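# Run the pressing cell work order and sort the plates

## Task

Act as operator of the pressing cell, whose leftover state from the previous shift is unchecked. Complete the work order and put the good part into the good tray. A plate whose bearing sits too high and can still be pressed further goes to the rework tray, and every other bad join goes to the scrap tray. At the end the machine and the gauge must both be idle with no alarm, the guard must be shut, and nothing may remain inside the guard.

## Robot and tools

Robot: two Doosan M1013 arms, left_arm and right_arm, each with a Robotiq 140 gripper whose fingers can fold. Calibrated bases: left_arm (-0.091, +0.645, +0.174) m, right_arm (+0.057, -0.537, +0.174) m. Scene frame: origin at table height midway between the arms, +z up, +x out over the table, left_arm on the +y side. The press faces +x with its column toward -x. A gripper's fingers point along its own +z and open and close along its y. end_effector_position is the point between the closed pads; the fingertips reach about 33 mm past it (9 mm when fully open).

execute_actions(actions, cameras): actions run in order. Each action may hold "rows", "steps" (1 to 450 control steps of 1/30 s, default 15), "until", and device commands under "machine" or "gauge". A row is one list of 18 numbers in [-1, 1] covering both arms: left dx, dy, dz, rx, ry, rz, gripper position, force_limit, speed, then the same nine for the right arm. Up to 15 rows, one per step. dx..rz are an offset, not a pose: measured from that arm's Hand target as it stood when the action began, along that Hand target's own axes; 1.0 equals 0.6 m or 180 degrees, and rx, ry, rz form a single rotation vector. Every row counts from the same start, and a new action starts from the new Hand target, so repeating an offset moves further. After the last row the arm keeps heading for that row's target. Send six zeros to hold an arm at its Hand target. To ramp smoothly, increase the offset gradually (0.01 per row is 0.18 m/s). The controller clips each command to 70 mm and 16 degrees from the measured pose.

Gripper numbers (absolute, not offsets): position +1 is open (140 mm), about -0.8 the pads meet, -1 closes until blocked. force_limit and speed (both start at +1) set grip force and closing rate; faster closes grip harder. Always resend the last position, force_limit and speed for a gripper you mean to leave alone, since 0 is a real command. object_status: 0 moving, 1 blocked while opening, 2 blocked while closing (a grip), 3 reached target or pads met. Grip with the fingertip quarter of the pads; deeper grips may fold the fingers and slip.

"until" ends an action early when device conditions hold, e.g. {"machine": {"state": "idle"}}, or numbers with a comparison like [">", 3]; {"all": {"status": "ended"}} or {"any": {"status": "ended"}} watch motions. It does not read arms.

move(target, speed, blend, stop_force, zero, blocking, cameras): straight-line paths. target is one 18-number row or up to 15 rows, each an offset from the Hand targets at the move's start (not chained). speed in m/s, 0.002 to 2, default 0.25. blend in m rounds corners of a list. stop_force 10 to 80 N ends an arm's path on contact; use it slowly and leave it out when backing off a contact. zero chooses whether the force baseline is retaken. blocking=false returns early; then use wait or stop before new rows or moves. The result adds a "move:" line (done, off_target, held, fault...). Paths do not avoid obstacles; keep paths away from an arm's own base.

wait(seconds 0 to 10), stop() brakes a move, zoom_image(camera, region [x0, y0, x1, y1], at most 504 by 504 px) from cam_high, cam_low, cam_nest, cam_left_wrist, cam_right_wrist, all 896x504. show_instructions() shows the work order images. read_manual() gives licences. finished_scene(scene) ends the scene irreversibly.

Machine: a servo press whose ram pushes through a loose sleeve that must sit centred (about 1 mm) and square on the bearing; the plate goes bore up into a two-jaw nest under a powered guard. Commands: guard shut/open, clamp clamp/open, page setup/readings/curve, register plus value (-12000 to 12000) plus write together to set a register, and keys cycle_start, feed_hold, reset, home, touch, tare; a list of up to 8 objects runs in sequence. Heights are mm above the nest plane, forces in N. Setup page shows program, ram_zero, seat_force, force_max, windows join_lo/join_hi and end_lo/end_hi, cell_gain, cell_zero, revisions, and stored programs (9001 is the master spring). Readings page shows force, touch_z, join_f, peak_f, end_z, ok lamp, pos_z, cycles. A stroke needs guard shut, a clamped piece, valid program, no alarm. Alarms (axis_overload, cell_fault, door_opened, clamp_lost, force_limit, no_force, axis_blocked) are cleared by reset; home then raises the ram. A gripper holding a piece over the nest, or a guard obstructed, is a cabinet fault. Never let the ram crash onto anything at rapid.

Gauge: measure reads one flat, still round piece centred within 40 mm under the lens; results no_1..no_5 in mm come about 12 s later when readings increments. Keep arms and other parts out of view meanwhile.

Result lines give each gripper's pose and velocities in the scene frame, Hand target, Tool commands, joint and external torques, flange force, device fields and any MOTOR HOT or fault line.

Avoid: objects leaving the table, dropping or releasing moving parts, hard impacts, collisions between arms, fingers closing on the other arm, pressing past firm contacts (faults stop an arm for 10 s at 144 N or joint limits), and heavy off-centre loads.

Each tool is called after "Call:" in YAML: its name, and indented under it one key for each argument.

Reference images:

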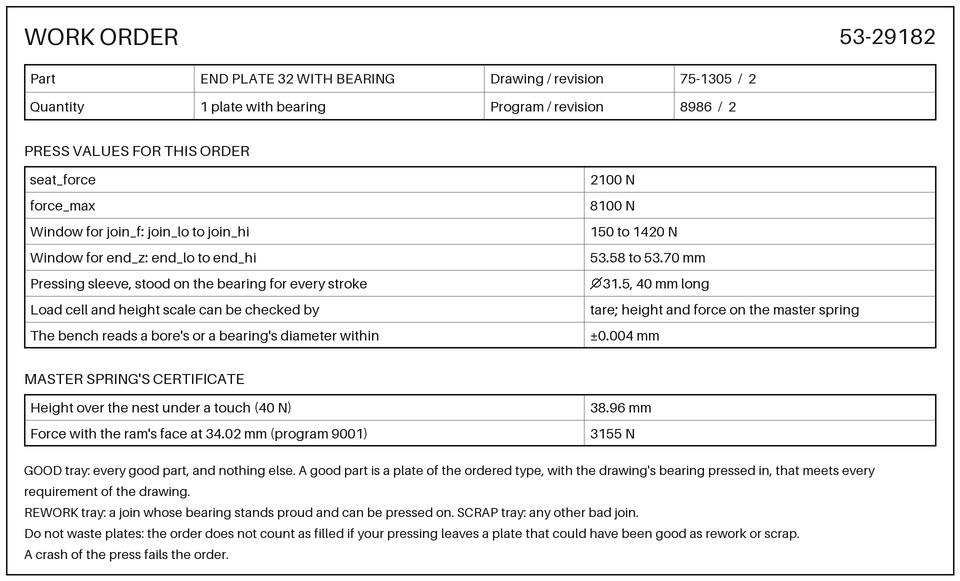

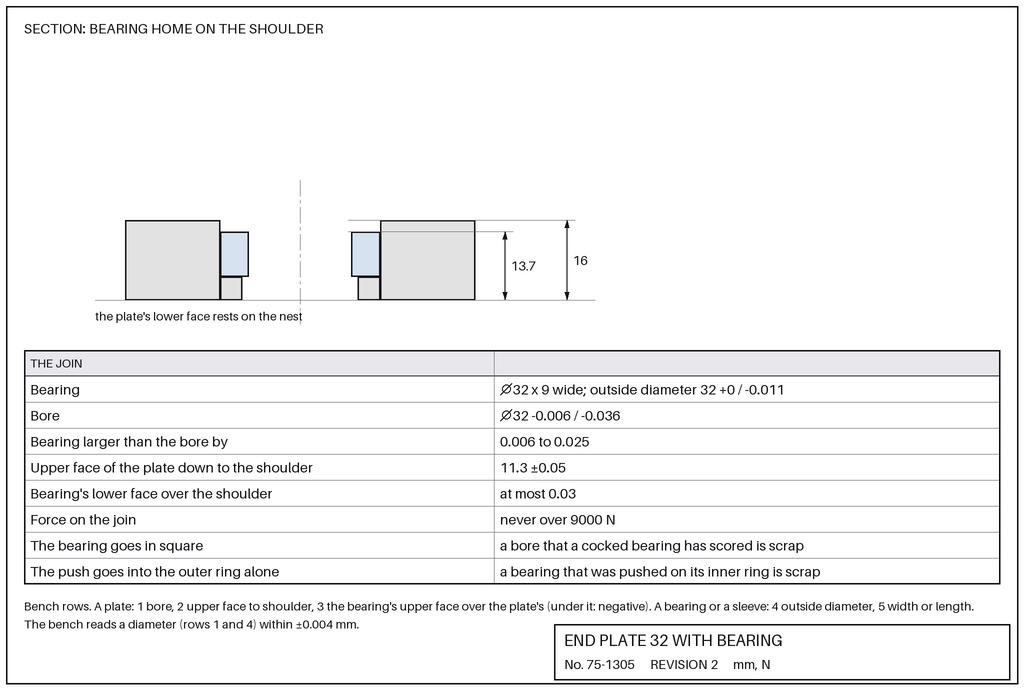

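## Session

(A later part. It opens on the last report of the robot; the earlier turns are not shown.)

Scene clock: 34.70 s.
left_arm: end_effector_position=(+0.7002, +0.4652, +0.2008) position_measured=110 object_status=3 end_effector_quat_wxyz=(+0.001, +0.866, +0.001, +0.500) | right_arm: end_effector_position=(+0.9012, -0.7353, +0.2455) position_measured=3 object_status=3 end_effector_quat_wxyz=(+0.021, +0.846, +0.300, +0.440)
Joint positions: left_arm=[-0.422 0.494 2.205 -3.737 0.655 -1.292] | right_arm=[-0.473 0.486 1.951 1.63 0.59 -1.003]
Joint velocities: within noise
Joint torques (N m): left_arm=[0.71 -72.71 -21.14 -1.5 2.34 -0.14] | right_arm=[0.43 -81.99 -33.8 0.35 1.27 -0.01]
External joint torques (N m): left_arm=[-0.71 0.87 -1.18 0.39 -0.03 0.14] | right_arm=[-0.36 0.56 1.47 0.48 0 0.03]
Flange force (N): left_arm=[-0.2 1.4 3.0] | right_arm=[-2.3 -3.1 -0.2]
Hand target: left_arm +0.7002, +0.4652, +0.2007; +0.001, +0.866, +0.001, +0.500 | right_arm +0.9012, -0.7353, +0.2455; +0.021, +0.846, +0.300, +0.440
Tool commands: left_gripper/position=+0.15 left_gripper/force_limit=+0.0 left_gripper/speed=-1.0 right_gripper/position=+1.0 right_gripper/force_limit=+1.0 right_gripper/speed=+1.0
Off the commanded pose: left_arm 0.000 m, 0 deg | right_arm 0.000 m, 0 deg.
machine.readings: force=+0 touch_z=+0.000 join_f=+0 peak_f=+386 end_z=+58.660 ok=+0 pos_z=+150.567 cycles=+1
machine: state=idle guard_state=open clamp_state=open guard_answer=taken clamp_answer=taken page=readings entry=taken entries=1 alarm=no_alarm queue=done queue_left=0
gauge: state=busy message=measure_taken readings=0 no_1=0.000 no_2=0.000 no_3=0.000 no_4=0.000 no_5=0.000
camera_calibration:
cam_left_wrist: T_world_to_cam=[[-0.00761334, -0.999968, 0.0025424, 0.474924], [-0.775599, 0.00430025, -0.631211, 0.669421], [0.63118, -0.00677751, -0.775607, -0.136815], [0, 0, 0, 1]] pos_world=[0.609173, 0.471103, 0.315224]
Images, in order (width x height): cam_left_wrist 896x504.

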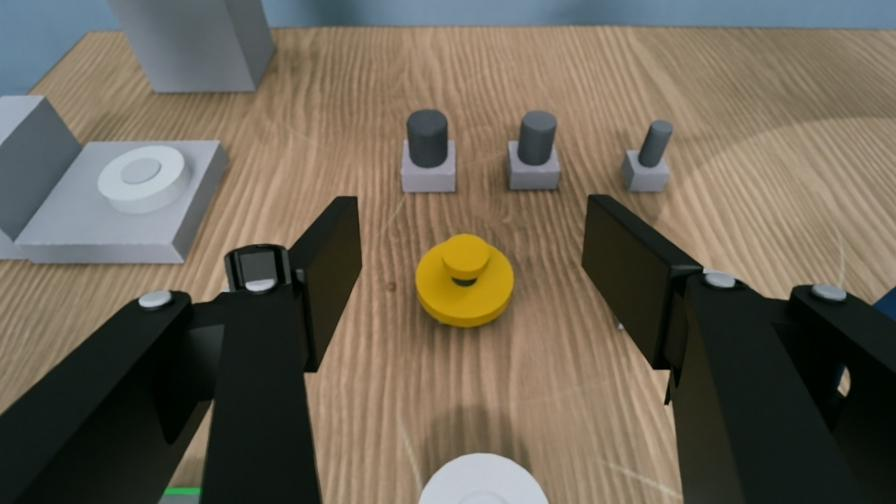

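Call:
move:
  target: [-0.1369,0.0053,0.2519,0,0,0,0.15,0,-1,0,0,0,0,0,0,1,1,1]
  speed: 0.12
  cameras: ["cam_left_wrist"]

Call:
execute_actions:
  actions:
    - {"rows":[[0,0,0,0,0,0,-1,0,-1,0,0,0,0,0,0,1,1,1]],"steps":60}
  cameras: ["cam_left_wrist"]

Scene clock: 37.53 s.
left_arm: end_effector_position=(+0.7898, +0.4618, +0.0540) position_measured=110 object_status=3 end_effector_quat_wxyz=(+0.001, +0.866, +0.001, +0.500) | right_arm: end_effector_position=(+0.9012, -0.7353, +0.2455) position_measured=3 object_status=3 end_effector_quat_wxyz=(+0.021, +0.846, +0.300, +0.440)
Joint positions: left_arm=[-0.369 0.812 2.021 -3.591 0.762 -1.42] | right_arm=[-0.473 0.486 1.951 1.63 0.59 -1.003]
Joint velocities: within noise
Joint torques (N m): left_arm=[1.54 -92.98 -15.61 -1.27 2.37 -0.1] | right_arm=[0.48 -81.85 -33.67 0.34 1.25 -0.01]
External joint torques (N m): left_arm=[-1.18 0.6 -1.06 0.33 0.01 0.1] | right_arm=[-0.21 -0.21 1.25 0.49 0.04 0.02]
Flange force (N): left_arm=[-0.4 1.9 2.3] | right_arm=[-1.4 -3.2 -1.0]
Hand target: left_arm +0.7898, +0.4618, +0.0540; +0.001, +0.866, +0.001, +0.500 | right_arm +0.9012, -0.7353, +0.2455; +0.021, +0.846, +0.300, +0.440
Off the commanded pose: left_arm 0.000 m, 0 deg | right_arm 0.000 m, 0 deg.
machine.readings: force=+0 touch_z=+0.000 join_f=+0 peak_f=+386 end_z=+58.660 ok=+0 pos_z=+150.567 cycles=+1
machine: state=idle guard_state=open clamp_state=open guard_answer=taken clamp_answer=taken page=readings entry=taken entries=1 alarm=no_alarm queue=done queue_left=0
gauge: state=busy message=measure_taken readings=0 no_1=0.000 no_2=0.000 no_3=0.000 no_4=0.000 no_5=0.000
move: done
camera_calibration:
cam_left_wrist: T_world_to_cam=[[-0.00775409, -0.999967, 0.00255617, 0.472675], [-0.775599, 0.00440072, -0.631211, 0.646283], [0.631179, -0.00687703, -0.775607, -0.307126], [0, 0, 0, 1]] pos_world=[0.698772, 0.467703, 0.168524]
Images, in order (width x height): cam_left_wrist 896x504.

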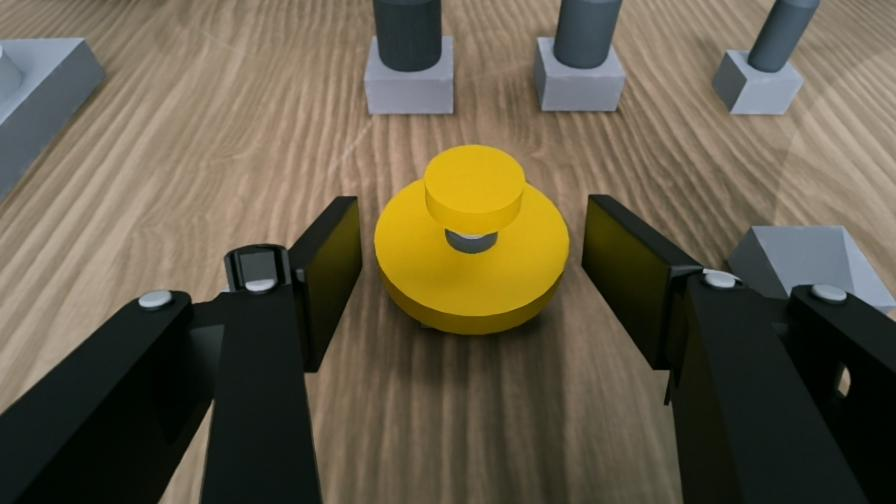

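Scene clock: 39.73 s.
left_arm: end_effector_position=(+0.7898, +0.4618, +0.0540) position_measured=129 object_status=2 end_effector_quat_wxyz=(+0.001, +0.866, +0.001, +0.500) | right_arm: end_effector_position=(+0.9012, -0.7353, +0.2455) position_measured=3 object_status=3 end_effector_quat_wxyz=(+0.021, +0.846, +0.300, +0.440)
Joint positions: left_arm=[-0.369 0.812 2.021 -3.591 0.762 -1.42] | right_arm=[-0.473 0.486 1.951 1.63 0.59 -1.003]
Joint velocities: within noise
Joint torques (N m): left_arm=[2.31 -84.75 -15.95 -1.4 0.29 -0.2] | right_arm=[0.57 -81.95 -33.77 0.33 1.3 -0.01]
External joint torques (N m): left_arm=[-2.32 -7.48 -0.71 0.49 2.09 0.2] | right_arm=[-0.47 0.23 1.31 0.5 -0.02 0.02]
Flange force (N): left_arm=[5.3 1.5 -10.5] | right_arm=[-2.0 -3.0 -0.6]
Hand target: left_arm +0.7898, +0.4618, +0.0540; +0.001, +0.866, +0.001, +0.500 | right_arm +0.9012, -0.7353, +0.2455; +0.021, +0.846, +0.300, +0.440
Off the commanded pose: left_arm 0.000 m, 0 deg | right_arm 0.000 m, 0 deg.
machine.readings: force=+0 touch_z=+0.000 join_f=+0 peak_f=+386 end_z=+58.660 ok=+0 pos_z=+150.567 cycles=+1
machine: state=idle guard_state=open clamp_state=open guard_answer=taken clamp_answer=taken page=readings entry=taken entries=1 alarm=no_alarm queue=done queue_left=0
gauge: state=busy message=measure_taken readings=0 no_1=0.000 no_2=0.000 no_3=0.000 no_4=0.000 no_5=0.000
camera_calibration:
cam_left_wrist: T_world_to_cam=[[-0.00761334, -0.999968, 0.0025424, 0.47258], [-0.775599, 0.00430025, -0.631211, 0.646345], [0.63118, -0.00677751, -0.775607, -0.307314], [0, 0, 0, 1]] pos_world=[0.698873, 0.467703, 0.168424]
Images, in order (width x height): cam_left_wrist 896x504.

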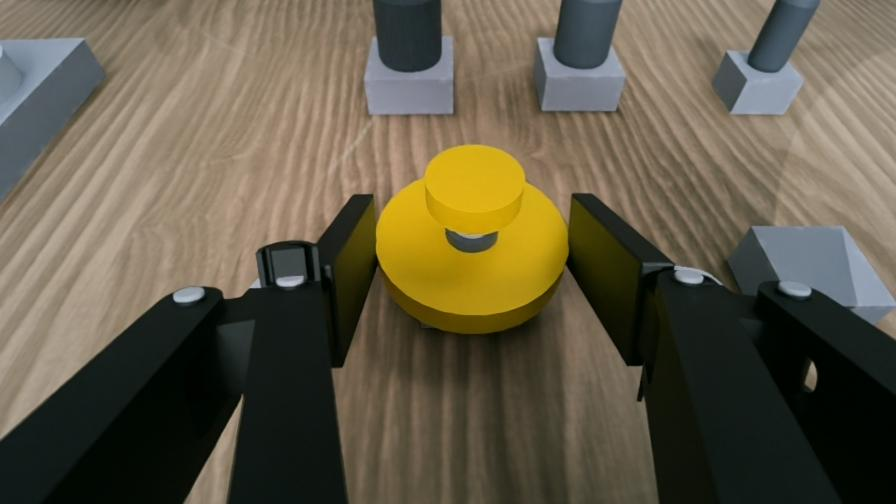

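Call:
move:
  target:
    - [0.1155,0,-0.0667,0,0,0,-1,0,-1,0,0,0,0,0,0,1,1,1]
    - [0.2247,-0.1637,-0.2641,-0.433,0,0.25,-1,0,-1,0,0,0,0,0,0,1,1,1]
    - [0.0814,0.2363,-0.4123,-0.433,0,0.25,-1,0,-1,0,0,0,0,0,0,1,1,1]
  speed: [0.1,0.25,0.25]
  blend: [0.02,0.04,0]
  cameras: ["cam_left_wrist"]

Scene clock: 45.90 s.
left_arm: end_effector_position=(+0.6003, +0.3204, +0.2204) position_measured=129 object_status=2 end_effector_quat_wxyz=(+0.354, +0.612, -0.612, +0.354) | right_arm: end_effector_position=(+0.9012, -0.7353, +0.2455) position_measured=3 object_status=3 end_effector_quat_wxyz=(+0.021, +0.846, +0.300, +0.440)
Joint positions: left_arm=[-0.117 0.613 1.887 -1.312 1.102 -2.303] | right_arm=[-0.473 0.486 1.951 1.63 0.59 -1.003]
Joint velocities: within noise
Joint torques (N m): left_arm=[-0.32 -86.04 -22.32 -1.69 2.94 -0.22] | right_arm=[0.32 -82 -33.78 0.31 1.31 -0.03]
External joint torques (N m): left_arm=[0.38 3.9 0.25 0.91 -1.13 0.22] | right_arm=[-0.2 0.2 1.31 0.52 -0.03 0.05]
Flange force (N): left_arm=[-5.0 -3.4 2.4] | right_arm=[-1.7 -3.2 -0.4]
Hand target: left_arm +0.6002, +0.3203, +0.2204; +0.354, +0.612, -0.612, +0.354 | right_arm +0.9012, -0.7353, +0.2455; +0.021, +0.846, +0.300, +0.440
Off the commanded pose: left_arm 0.000 m, 0 deg | right_arm 0.000 m, 0 deg.
machine.readings: force=+0 touch_z=+0.000 join_f=+0 peak_f=+386 end_z=+58.660 ok=+0 pos_z=+150.567 cycles=+1
machine: state=idle guard_state=open clamp_state=open guard_answer=taken clamp_answer=taken page=readings entry=taken entries=1 alarm=no_alarm queue=done queue_left=0
gauge: state=busy message=measure_taken readings=0 no_1=0.000 no_2=0.000 no_3=0.000 no_4=0.000 no_5=0.000
move: done
camera_calibration:
cam_left_wrist: T_world_to_cam=[[-0.999969, 0.00770123, 0.00167478, 0.602351], [0.00489768, 0.773712, -0.633518, -0.109547], [-0.00617466, -0.633491, -0.773726, 0.523473], [0, 0, 0, 1]] pos_world=[0.606101, 0.411734, 0.334616]
Images, in order (width x height): cam_left_wrist 896x504.

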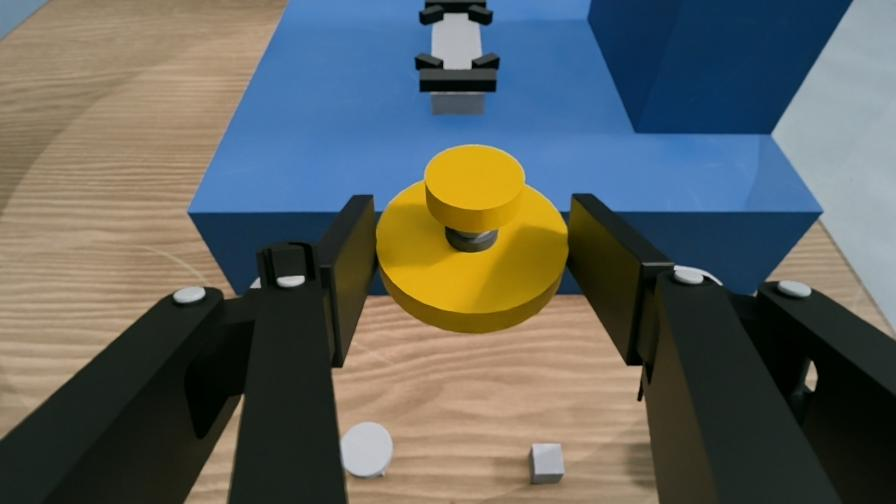

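Call:
move:
  target:
    - [0.2044,0,0.4541,0,0,0,-1,0,-1,0,0,0,0,0,0,1,1,1]
    - [0.1606,0,0.4794,0,0,0,-1,0,-1,0,0,0,0,0,0,1,1,1]
  speed: [0.15,0.06]
  cameras: []

Call:
move:
  target: [-0.0188,0,0.0108,0,0,0,-1,0,-1,0,0,0,0,0,0,1,1,1]
  speed: 0.006
  stop_force: 10
  cameras: ["cam_nest","cam_left_wrist"]

Scene clock: 49.37 s.
left_arm: end_effector_position=(+0.6002, +0.0229, +0.1607) position_measured=129 object_status=2 end_effector_quat_wxyz=(+0.354, +0.612, -0.612, +0.354) | right_arm: end_effector_position=(+0.9012, -0.7353, +0.2455) position_measured=3 object_status=3 end_effector_quat_wxyz=(+0.021, +0.846, +0.300, +0.440)
Joint positions: left_arm=[-0.51 0.767 1.729 -1.608 0.869 -2.338] | right_arm=[-0.473 0.486 1.951 1.63 0.59 -1.003]
Joint velocities: within noise
Joint torques (N m): left_arm=[0.95 -100.08 -23.85 -2.48 2.71 0] | right_arm=[0.46 -81.91 -33.81 0.32 1.3 -0.01]
External joint torques (N m): left_arm=[-1.28 4.56 0.85 1.08 -0.95 0] | right_arm=[-0.47 -0.3 1.26 0.52 -0.02 0.02]
Flange force (N): left_arm=[-2.7 -2.8 4.7] | right_arm=[-1.6 -3.2 -1.3]
Hand target: left_arm +0.6002, +0.0229, +0.1606; +0.354, +0.612, -0.612, +0.354 | right_arm +0.9012, -0.7353, +0.2455; +0.021, +0.846, +0.300, +0.440
Off the commanded pose: left_arm 0.000 m, 0 deg | right_arm 0.000 m, 0 deg.
machine.readings: force=+0 touch_z=+0.000 join_f=+0 peak_f=+386 end_z=+58.660 ok=+0 pos_z=+150.567 cycles=+1
machine: state=idle guard_state=open clamp_state=open guard_answer=taken clamp_answer=taken page=readings entry=taken entries=1 alarm=no_alarm queue=done queue_left=0
gauge: message=measure_taken readings=1 no_1=0.000 no_2=0.000 no_3=2.662 no_4=0.000 no_5=0.000
move: done
No camera images: "cameras" was empty.

Scene clock: 51.47 s.
left_arm: end_effector_position=(+0.6002, +0.0228, +0.1521) position_measured=129 object_status=2 end_effector_quat_wxyz=(+0.355, +0.612, -0.612, +0.354) | right_arm: end_effector_position=(+0.9012, -0.7353, +0.2455) position_measured=3 object_status=3 end_effector_quat_wxyz=(+0.021, +0.846, +0.300, +0.440)
Joint positions: left_arm=[-0.51 0.779 1.728 -1.618 0.87 -2.323] | right_arm=[-0.473 0.486 1.951 1.63 0.59 -1.003]
Joint velocities: within noise
Joint torques (N m): left_arm=[-2.17 -88.55 -19.99 -1.36 -0.17 -0.24] | right_arm=[0.95 -81.94 -33.87 0.31 1.24 0]
External joint torques (N m): left_arm=[2.09 -7.11 -2.51 -0.02 1.95 0.24] | right_arm=[-0.91 -0.97 1.12 0.54 0.04 0.01]
Flange force (N): left_arm=[5.3 -0.3 -8.2] | right_arm=[-1.6 -3.0 -2.5]
Hand target: left_arm +0.6002, +0.0228, +0.1520; +0.355, +0.612, -0.612, +0.354 (not the last commanded pose) | right_arm +0.9012, -0.7353, +0.2455; +0.021, +0.846, +0.300, +0.440
Off the commanded pose: left_arm 0.004 m, 0 deg | right_arm 0.000 m, 0 deg.
machine.readings: force=+0 touch_z=+0.000 join_f=+0 peak_f=+386 end_z=+58.660 ok=+0 pos_z=+150.567 cycles=+1
machine: state=idle guard_state=open clamp_state=open guard_answer=taken clamp_answer=taken page=readings entry=taken entries=1 alarm=no_alarm queue=done queue_left=0
gauge: message=measure_taken readings=1 no_1=0.000 no_2=0.000 no_3=2.662 no_4=0.000 no_5=0.000
move: contact (left_arm)
camera_calibration:
cam_left_wrist: T_world_to_cam=[[-0.999969, 0.00771517, 0.0015308, 0.604694], [0.00499712, 0.773444, -0.633845, 0.077433], [-0.00607421, -0.633817, -0.773459, 0.281928], [0, 0, 0, 1]] pos_world=[0.606001, 0.114135, 0.266214]
Images, in order (width x height): cam_nest 896x504, cam_left_wrist 896x504.

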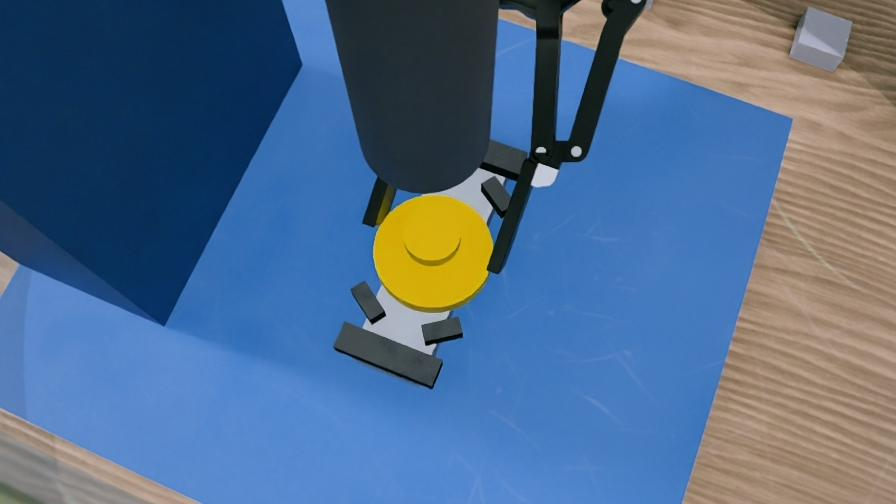

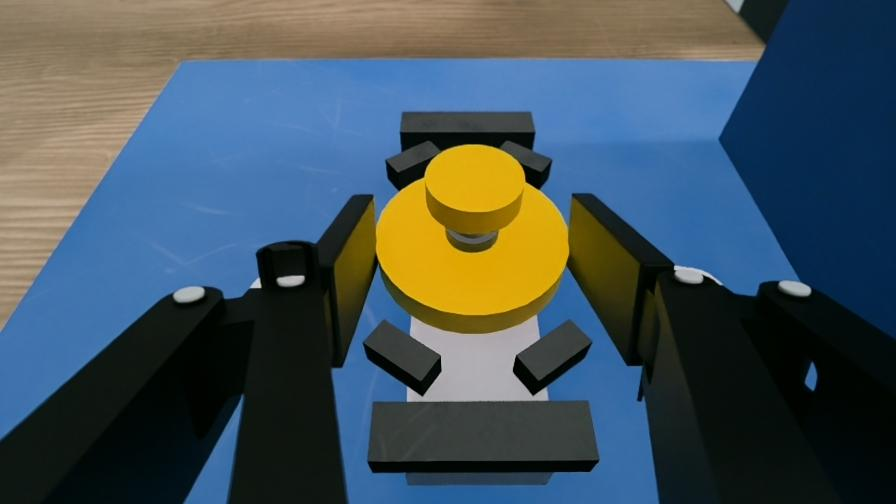

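Call:
execute_actions:
  actions:
    - {"rows":[[0.0006,0,-0.0003,0,0,0,-1,0,-1,0,0,0,0,0,0,1,1,1],[0.0006,0,-0.0003,0,0,0,0.12,0,0,0,0,0,0,0,0,1,1,1]],"steps":45}
  cameras: ["cam_nest"]

Scene clock: 57.10 s.
left_arm: end_effector_position=(+0.6002, +0.0228, +0.1524) position_measured=114 object_status=3 end_effector_quat_wxyz=(+0.355, +0.612, -0.612, +0.354) | right_arm: end_effector_position=(+0.9012, -0.7353, +0.2455) position_measured=3 object_status=3 end_effector_quat_wxyz=(+0.021, +0.846, +0.300, +0.440)
Joint positions: left_arm=[-0.51 0.778 1.728 -1.618 0.87 -2.324] | right_arm=[-0.473 0.486 1.951 1.63 0.59 -1.003]
Joint velocities: within noise
Joint torques (N m): left_arm=[0.98 -96.51 -21.37 -1.76 1.77 -0.13] | right_arm=[0.56 -81.77 -33.76 0.34 1.27 -0.01]
External joint torques (N m): left_arm=[-0.9 0.59 -1.23 0.37 0 0.13] | right_arm=[-0.48 0.07 1.36 0.49 0.01 0.02]
Flange force (N): left_arm=[0.6 -2.8 2.2] | right_arm=[-2.0 -3.1 -0.9]
Hand target: left_arm +0.6002, +0.0228, +0.1524; +0.355, +0.612, -0.612, +0.354 | right_arm +0.9012, -0.7353, +0.2455; +0.021, +0.846, +0.300, +0.440
Off the commanded pose: left_arm 0.000 m, 0 deg | right_arm 0.000 m, 0 deg.
machine.readings: force=+0 touch_z=+0.000 join_f=+0 peak_f=+386 end_z=+58.660 ok=+0 pos_z=+150.567 cycles=+1
machine: state=idle guard_state=open clamp_state=open guard_answer=taken clamp_answer=taken page=readings entry=taken entries=1 alarm=no_alarm queue=done queue_left=0
gauge: message=measure_taken readings=1 no_1=0.000 no_2=0.000 no_3=2.662 no_4=0.000 no_5=0.000
Images, in order (width x height): cam_nest 896x504.

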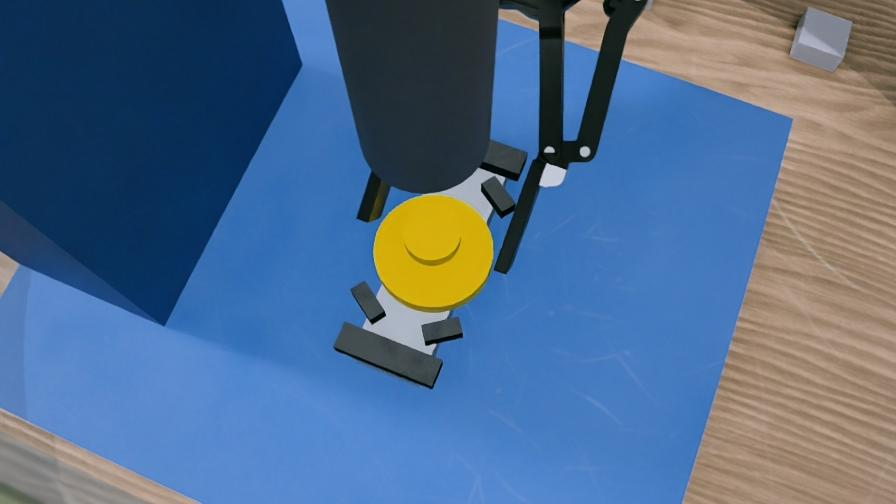

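Call:
move:
  target:
    - [0,0,-0.48,0,0,0,0.12,0,0,0,0,0,0,0,0,1,1,1]
    - [-0.3075,-0.2,-0.856,0,0,0,0.12,0,0,0,0,0,0,0,0,1,1,1]
  speed: [0.15,0.3]
  blend: [0.05,0]
  cameras: ["cam_left_wrist"]

Call:
execute_actions:
  actions:
    - {"machine":[{"clamp":"clamp"},{"guard":"shut","page":"readings"},{"touch":true}],"steps":10}
  cameras: ["cam_nest"]

Scene clock: 61.20 s.
left_arm: end_effector_position=(+0.7202, +0.5600, +0.2482) position_measured=114 object_status=3 end_effector_quat_wxyz=(+0.354, +0.612, -0.612, +0.354) | right_arm: end_effector_position=(+0.9012, -0.7353, +0.2455) position_measured=3 object_status=3 end_effector_quat_wxyz=(+0.021, +0.846, +0.300, +0.440)
Joint positions: left_arm=[0.19 0.739 1.558 -1.048 1.371 -2.416] | right_arm=[-0.473 0.486 1.951 1.63 0.59 -1.003]
Joint velocities: within noise
Joint torques (N m): left_arm=[-0.21 -98.95 -26.88 -0.61 1.77 -0.12] | right_arm=[0.73 -81.94 -33.79 0.36 1.31 -0.03]
External joint torques (N m): left_arm=[0.28 0.49 -1.52 0.45 -0.17 0.12] | right_arm=[-0.87 0.16 1.27 0.49 -0.04 0.04]
Flange force (N): left_arm=[-1.0 -3.9 -1.2] | right_arm=[-2.3 -2.6 -1.0]
Hand target: left_arm +0.7203, +0.5601, +0.2481; +0.355, +0.612, -0.612, +0.354 | right_arm +0.9012, -0.7353, +0.2455; +0.021, +0.846, +0.300, +0.440
Off the commanded pose: left_arm 0.000 m, 0 deg | right_arm 0.000 m, 0 deg.
machine.readings: force=+0 touch_z=+0.000 join_f=+0 peak_f=+386 end_z=+58.660 ok=+0 pos_z=+150.567 cycles=+1
machine: state=idle guard_state=open clamp_state=open guard_answer=taken clamp_answer=taken page=readings entry=taken entries=1 alarm=no_alarm queue=done queue_left=0
gauge: message=measure_taken readings=1 no_1=0.000 no_2=0.000 no_3=2.662 no_4=0.000 no_5=0.000
move: done
camera_calibration:
cam_left_wrist: T_world_to_cam=[[-0.999969, 0.0077149, 0.00153193, 0.720398], [0.00499705, 0.773534, -0.633736, -0.277846], [-0.0060742, -0.633708, -0.773548, 0.697434], [0, 0, 0, 1]] pos_world=[0.726001, 0.651335, 0.362315]
Images, in order (width x height): cam_left_wrist 896x504.

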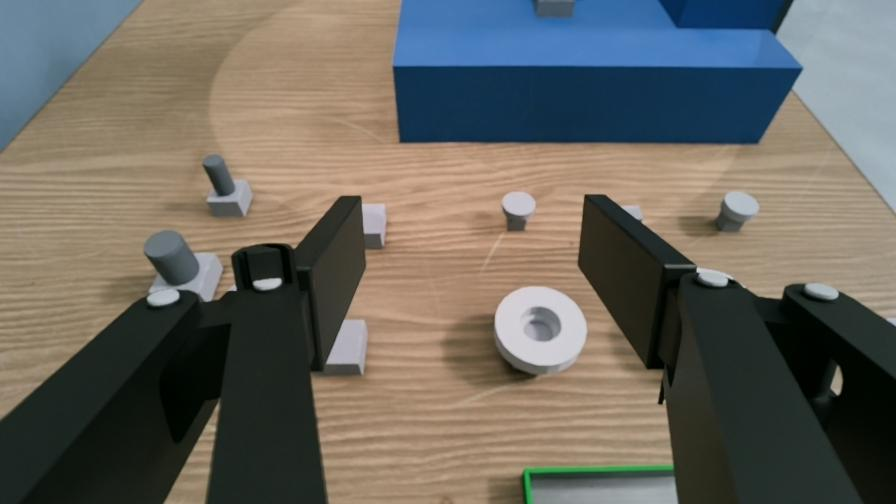

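Scene clock: 61.73 s.
left_arm: end_effector_position=(+0.7203, +0.5601, +0.2481) position_measured=114 object_status=3 end_effector_quat_wxyz=(+0.355, +0.612, -0.612, +0.354) | right_arm: end_effector_position=(+0.9012, -0.7353, +0.2455) position_measured=3 object_status=3 end_effector_quat_wxyz=(+0.021, +0.846, +0.300, +0.440)
Joint positions: left_arm=[0.19 0.739 1.557 -1.048 1.371 -2.416] | right_arm=[-0.473 0.486 1.951 1.63 0.59 -1.003]
Joint velocities: within noise
Joint torques (N m): left_arm=[1.06 -99.74 -27.26 -0.5 1.64 -0.11] | right_arm=[0.89 -82.2 -33.62 0.33 1.29 0.01]
External joint torques (N m): left_arm=[-0.98 1.29 -1.17 0.34 -0.03 0.11] | right_arm=[-0.87 0.08 0.96 0.52 0 0]
Flange force (N): left_arm=[-1.1 -4.4 0.4] | right_arm=[-2.2 -2.2 -0.8]
Hand target: left_arm +0.7203, +0.5601, +0.2481; +0.355, +0.612, -0.612, +0.354 | right_arm +0.9012, -0.7353, +0.2455; +0.021, +0.846, +0.300, +0.440
Tool commands: left_gripper/position=+0.12 left_gripper/force_limit=+0.0 left_gripper/speed=+0.0 right_gripper/position=+1.0 right_gripper/force_limit=+1.0 right_gripper/speed=+1.0
Off the commanded pose: left_arm 0.000 m, 0 deg | right_arm 0.000 m, 0 deg.
machine.readings: force=+0 touch_z=+0.000 join_f=+0 peak_f=+386 end_z=+58.660 ok=+0 pos_z=+150.567 cycles=+1
machine: state=idle guard_state=open clamp_state=between guard_answer=taken clamp_answer=taken page=readings entry=taken entries=1 alarm=no_alarm queue=running queue_left=2
gauge: message=measure_taken readings=1 no_1=0.000 no_2=0.000 no_3=2.662 no_4=0.000 no_5=0.000
Images, in order (width x height): cam_nest 896x504.

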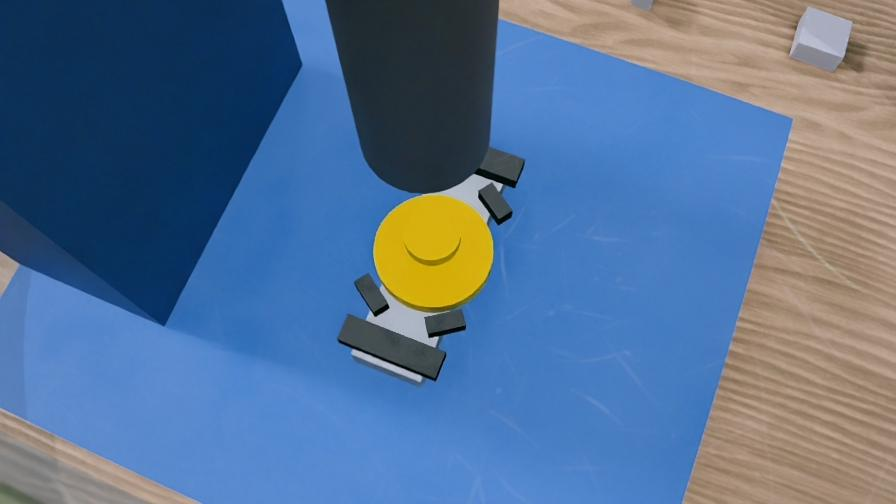

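Call:
move:
  target: [-0.3193,-0.1367,-0.156,0.433,0,-0.25,0.12,0,0,0,0,0,0,0,0,1,1,1]
  speed: 0.2
  cameras: ["cam_left_wrist","cam_nest"]

Scene clock: 66.83 s.
left_arm: end_effector_position=(+0.8021, +0.7367, +0.1286) position_measured=114 object_status=3 end_effector_quat_wxyz=(+0.001, +0.866, +0.001, +0.500) | right_arm: end_effector_position=(+0.9012, -0.7353, +0.2455) position_measured=3 object_status=3 end_effector_quat_wxyz=(+0.021, +0.846, +0.300, +0.440)
Joint positions: left_arm=[0.08 0.681 2.054 -3.002 0.642 -1.637] | right_arm=[-0.473 0.486 1.951 1.63 0.59 -1.003]
Joint velocities: within noise
Joint torques (N m): left_arm=[0.92 -85.16 -17.35 -2.06 2.42 0.03] | right_arm=[0.88 -81.98 -33.81 0.33 1.3 -0.05]
External joint torques (N m): left_arm=[-0.63 1.11 -1.1 0.28 -0.01 -0.03] | right_arm=[-1.03 -0.02 1.32 0.52 -0.02 0.06]
Flange force (N): left_arm=[-0.1 -0.1 3.6] | right_arm=[-2.4 -2.6 -1.5]
Hand target: left_arm +0.8021, +0.7367, +0.1285; +0.001, +0.866, +0.001, +0.500 | right_arm +0.9012, -0.7353, +0.2455; +0.021, +0.846, +0.300, +0.440
Off the commanded pose: left_arm 0.000 m, 0 deg | right_arm 0.000 m, 0 deg.
machine.readings: force=+0 touch_z=+0.000 join_f=+0 peak_f=+386 end_z=+58.660 ok=+0 pos_z=+130.567 cycles=+1
machine: state=busy guard_state=shut clamp_state=clamped guard_answer=taken clamp_answer=taken page=readings entry=taken entries=2 alarm=no_alarm queue=running queue_left=0
gauge: message=measure_taken readings=1 no_1=0.000 no_2=0.000 no_3=2.662 no_4=0.000 no_5=0.000
move: done
camera_calibration:
cam_left_wrist: T_world_to_cam=[[-0.00786729, -0.999965, 0.00285143, 0.747479], [-0.775598, 0.00430215, -0.631212, 0.701711], [0.631178, -0.00717749, -0.775605, -0.254992], [0, 0, 0, 1]] pos_world=[0.711072, 0.742604, 0.243025]
Images, in order (width x height): cam_nest 896x504, cam_left_wrist 896x504.

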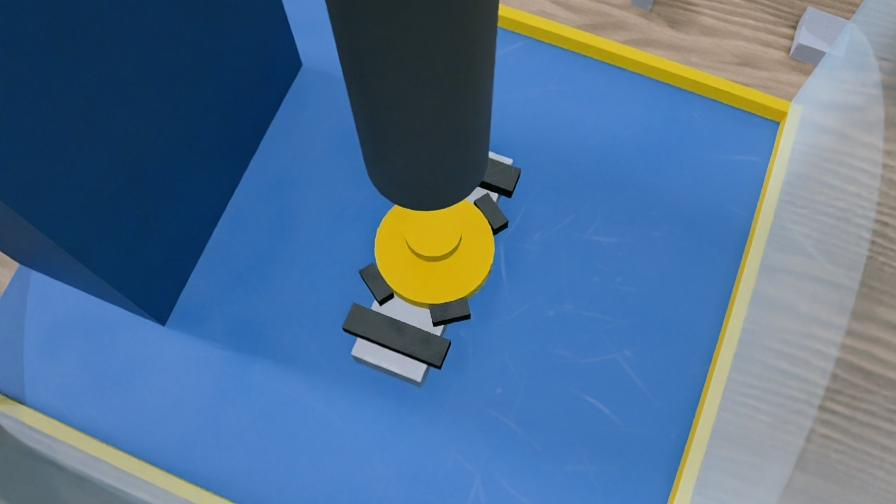

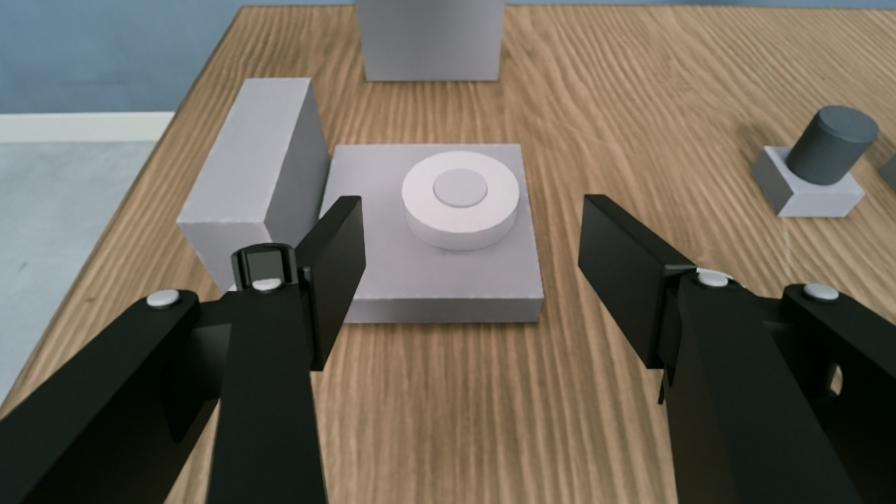

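Call:
move:
  target: [-0.0187,-0.0012,0.199,0,0,0,0.12,0,0,0,0,0,0,0,0,1,1,1]
  speed: 0.1
  cameras: ["cam_left_wrist"]

Call:
execute_actions:
  actions:
    - {"rows":[[0,0,0,0,0,0,-1,0,-1,0,0,0,0,0,0,1,1,1]],"steps":40}
  cameras: ["cam_left_wrist"]

Scene clock: 69.03 s.
left_arm: end_effector_position=(+0.8998, +0.7372, +0.0591) position_measured=114 object_status=3 end_effector_quat_wxyz=(+0.001, +0.866, +0.001, +0.500) | right_arm: end_effector_position=(+0.9012, -0.7353, +0.2455) position_measured=3 object_status=3 end_effector_quat_wxyz=(+0.021, +0.846, +0.300, +0.440)
Joint positions: left_arm=[0.068 0.86 1.841 -3.014 0.608 -1.636] | right_arm=[-0.473 0.486 1.951 1.63 0.59 -1.003]
Joint velocities: within noise
Joint torques (N m): left_arm=[0.97 -101.16 -18.34 -2.3 2.42 -0.08] | right_arm=[0.66 -81.95 -33.82 0.32 1.29 -0.01]
External joint torques (N m): left_arm=[-0.98 2.64 -1.32 0.41 -0.02 0.08] | right_arm=[-0.49 -0.06 1.35 0.51 -0.01 0.02]
Flange force (N): left_arm=[-1.3 0.0 6.3] | right_arm=[-1.9 -3.2 -1.1]
Hand target: left_arm +0.8999, +0.7372, +0.0590; +0.001, +0.866, +0.001, +0.500 | right_arm +0.9012, -0.7353, +0.2455; +0.021, +0.846, +0.300, +0.440
Off the commanded pose: left_arm 0.000 m, 0 deg | right_arm 0.000 m, 0 deg.
machine.readings: force=+0 touch_z=+0.000 join_f=+0 peak_f=+386 end_z=+58.660 ok=+0 pos_z=+104.167 cycles=+1
machine: state=busy guard_state=shut clamp_state=clamped guard_answer=taken clamp_answer=taken page=readings entry=taken entries=2 alarm=no_alarm queue=running queue_left=0
gauge: message=measure_taken readings=1 no_1=0.000 no_2=0.000 no_3=2.662 no_4=0.000 no_5=0.000
move: done
camera_calibration:
cam_left_wrist: T_world_to_cam=[[-0.00772655, -0.999966, 0.00283766, 0.748935], [-0.775599, 0.00420168, -0.631212, 0.733691], [0.631179, -0.00707798, -0.775605, -0.370633], [0, 0, 0, 1]] pos_world=[0.808772, 0.743204, 0.173525]
Images, in order (width x height): cam_left_wrist 896x504.

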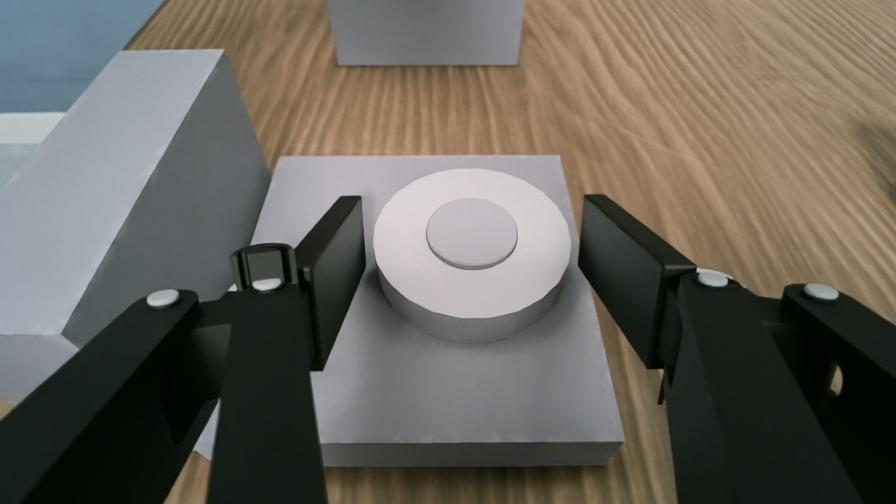

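Scene clock: 70.57 s.
left_arm: end_effector_position=(+0.8999, +0.7372, +0.0590) position_measured=128 object_status=2 end_effector_quat_wxyz=(+0.001, +0.866, +0.001, +0.500) | right_arm: end_effector_position=(+0.9012, -0.7353, +0.2455) position_measured=3 object_status=3 end_effector_quat_wxyz=(+0.021, +0.846, +0.300, +0.440)
Joint positions: left_arm=[0.068 0.86 1.841 -3.014 0.608 -1.636] | right_arm=[-0.473 0.486 1.951 1.63 0.59 -1.003]
Joint velocities: within noise
Joint torques (N m): left_arm=[0.25 -92.31 -18.14 -2.21 0.75 -0.15] | right_arm=[0.35 -81.82 -33.73 0.39 1.28 -0.02]
External joint torques (N m): left_arm=[-0.18 -6.32 -1.54 0.32 1.65 0.15] | right_arm=[-0.36 -0.48 1.08 0.47 0.01 0.03]
Flange force (N): left_arm=[4.4 0.1 -6.6] | right_arm=[-1.2 -2.9 -1.4]
Hand target: left_arm +0.8999, +0.7372, +0.0590; +0.001, +0.866, +0.001, +0.500 | right_arm +0.9012, -0.7353, +0.2455; +0.021, +0.846, +0.300, +0.440
Off the commanded pose: left_arm 0.000 m, 0 deg | right_arm 0.000 m, 0 deg.
machine.readings: force=+0 touch_z=+0.000 join_f=+0 peak_f=+386 end_z=+58.660 ok=+0 pos_z=+85.767 cycles=+1
machine: state=busy guard_state=shut clamp_state=clamped guard_answer=taken clamp_answer=taken page=readings entry=taken entries=2 alarm=no_alarm queue=running queue_left=0
gauge: message=measure_taken readings=1 no_1=0.000 no_2=0.000 no_3=2.662 no_4=0.000 no_5=0.000
camera_calibration:
cam_left_wrist: T_world_to_cam=[[-0.00772655, -0.999966, 0.00283766, 0.748936], [-0.775599, 0.00420168, -0.631212, 0.733769], [0.631179, -0.00707798, -0.775605, -0.370696], [0, 0, 0, 1]] pos_world=[0.808872, 0.743204, 0.173525]
Images, in order (width x height): cam_left_wrist 896x504.

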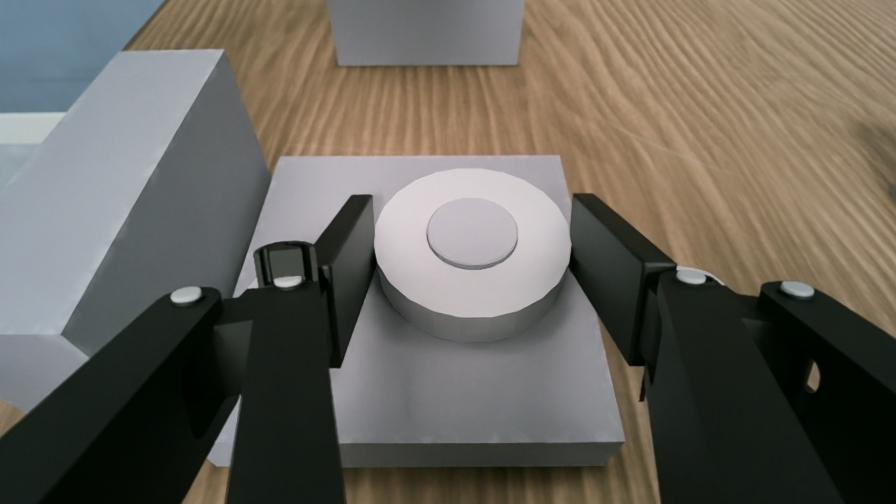

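Call:
zoom_image:
  camera: "cam_left_wrist"
  region: [370, 160, 580, 345]

Scaled by 2.400 from the camera's 896x504 image, which has a finer 1280x720 frame.

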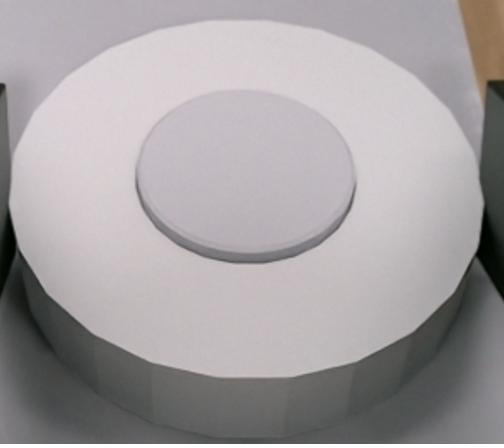

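Call:
move:
  target:
    - [0.02,0,-0.2,0,0,0,-1,0,-1,0,0,0,0,0,0,1,1,1]
    - [0.1228,0.295,-0.4173,-0.433,0,0.25,-1,0,-1,0,0,0,0,0,0,1,1,1]
  speed: [0.1,0.25]
  blend: [0.03,0]
  cameras: ["cam_high","cam_low","cam_left_wrist"]

Call:
zoom_image:
  camera: "cam_high"
  region: [540, 160, 700, 300]

Scene clock: 78.00 s.
left_arm: end_effector_position=(+0.7201, +0.5607, +0.2486) position_measured=128 object_status=2 end_effector_quat_wxyz=(+0.354, +0.612, -0.612, +0.354) | right_arm: end_effector_position=(+0.9012, -0.7353, +0.2455) position_measured=3 object_status=3 end_effector_quat_wxyz=(+0.021, +0.846, +0.300, +0.440)
Joint positions: left_arm=[0.19 0.739 1.558 -1.047 1.371 -2.416] | right_arm=[-0.473 0.486 1.951 1.63 0.59 -1.003]
Joint velocities: within noise
Joint torques (N m): left_arm=[1.28 -101.3 -27.81 -0.88 2.17 -0.13] | right_arm=[0.79 -81.95 -33.73 0.31 1.3 0.02]
External joint torques (N m): left_arm=[-0.85 2.81 -0.6 0.74 -0.56 0.13] | right_arm=[-0.88 -0.5 1.14 0.55 -0.03 -0.01]
Flange force (N): left_arm=[-2.9 -4.6 1.4] | right_arm=[-1.9 -2.9 -1.8]
Hand target: left_arm +0.7201, +0.5606, +0.2486; +0.355, +0.612, -0.612, +0.354 | right_arm +0.9012, -0.7353, +0.2455; +0.021, +0.846, +0.300, +0.440
Off the commanded pose: left_arm 0.000 m, 0 deg | right_arm 0.000 m, 0 deg.
machine.readings: force=+0 touch_z=+38.923 join_f=+0 peak_f=+386 end_z=+58.660 ok=+0 pos_z=+150.567 cycles=+1
machine: state=idle guard_state=shut clamp_state=clamped guard_answer=taken clamp_answer=taken page=readings entry=taken entries=2 alarm=no_alarm queue=done queue_left=0
gauge: message=measure_taken readings=1 no_1=0.000 no_2=0.000 no_3=2.662 no_4=0.000 no_5=0.000
move: done
camera_calibration:
cam_left_wrist: T_world_to_cam=[[-0.999971, 0.00749706, 0.00158235, 0.720317], [0.00479658, 0.773535, -0.633736, -0.277924], [-0.00597516, -0.63371, -0.773548, 0.698192], [0, 0, 0, 1]] pos_world=[0.7258, 0.652034, 0.362815]
Images, in order (width x height): cam_high 896x504, cam_low 896x504, cam_left_wrist 896x504.

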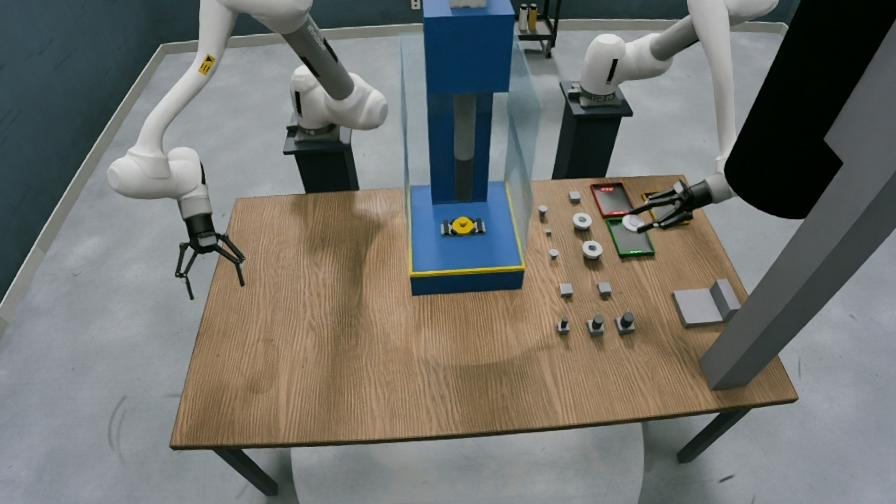

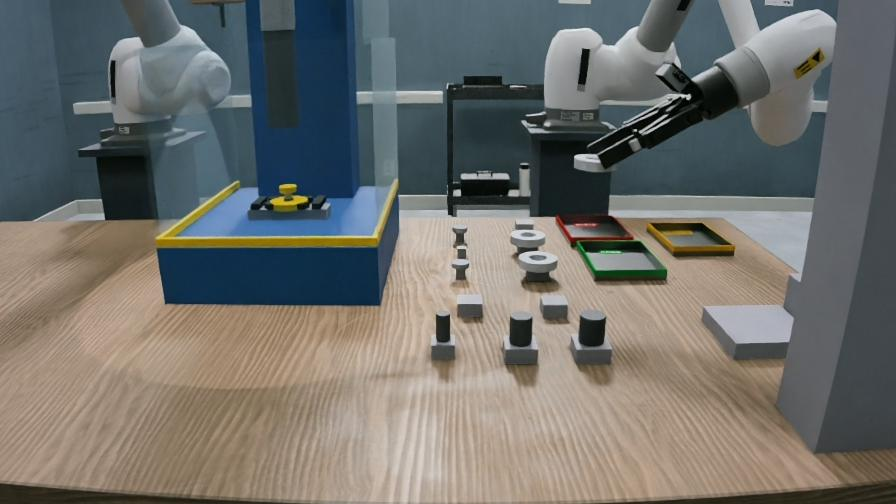

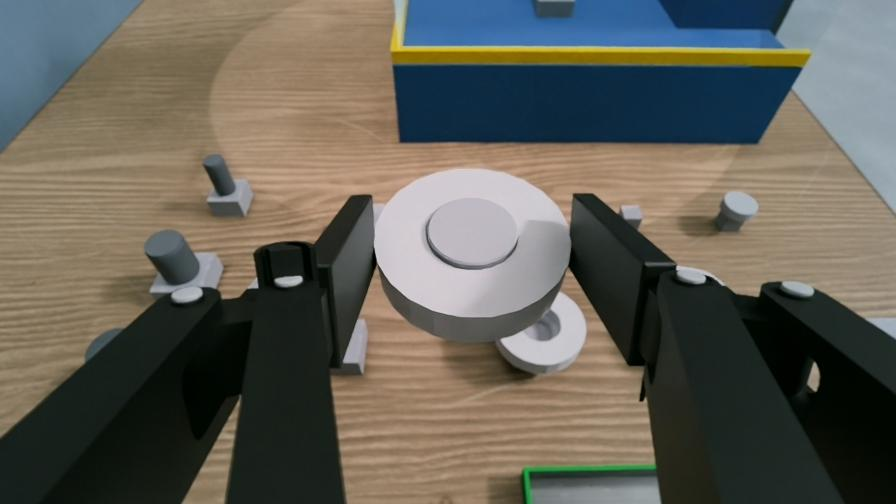

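Scaled by 3.150 from the camera's 896x504 image, which has a finer 1280x720 frame.

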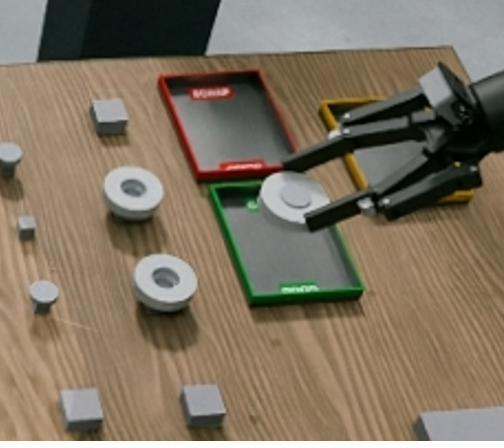

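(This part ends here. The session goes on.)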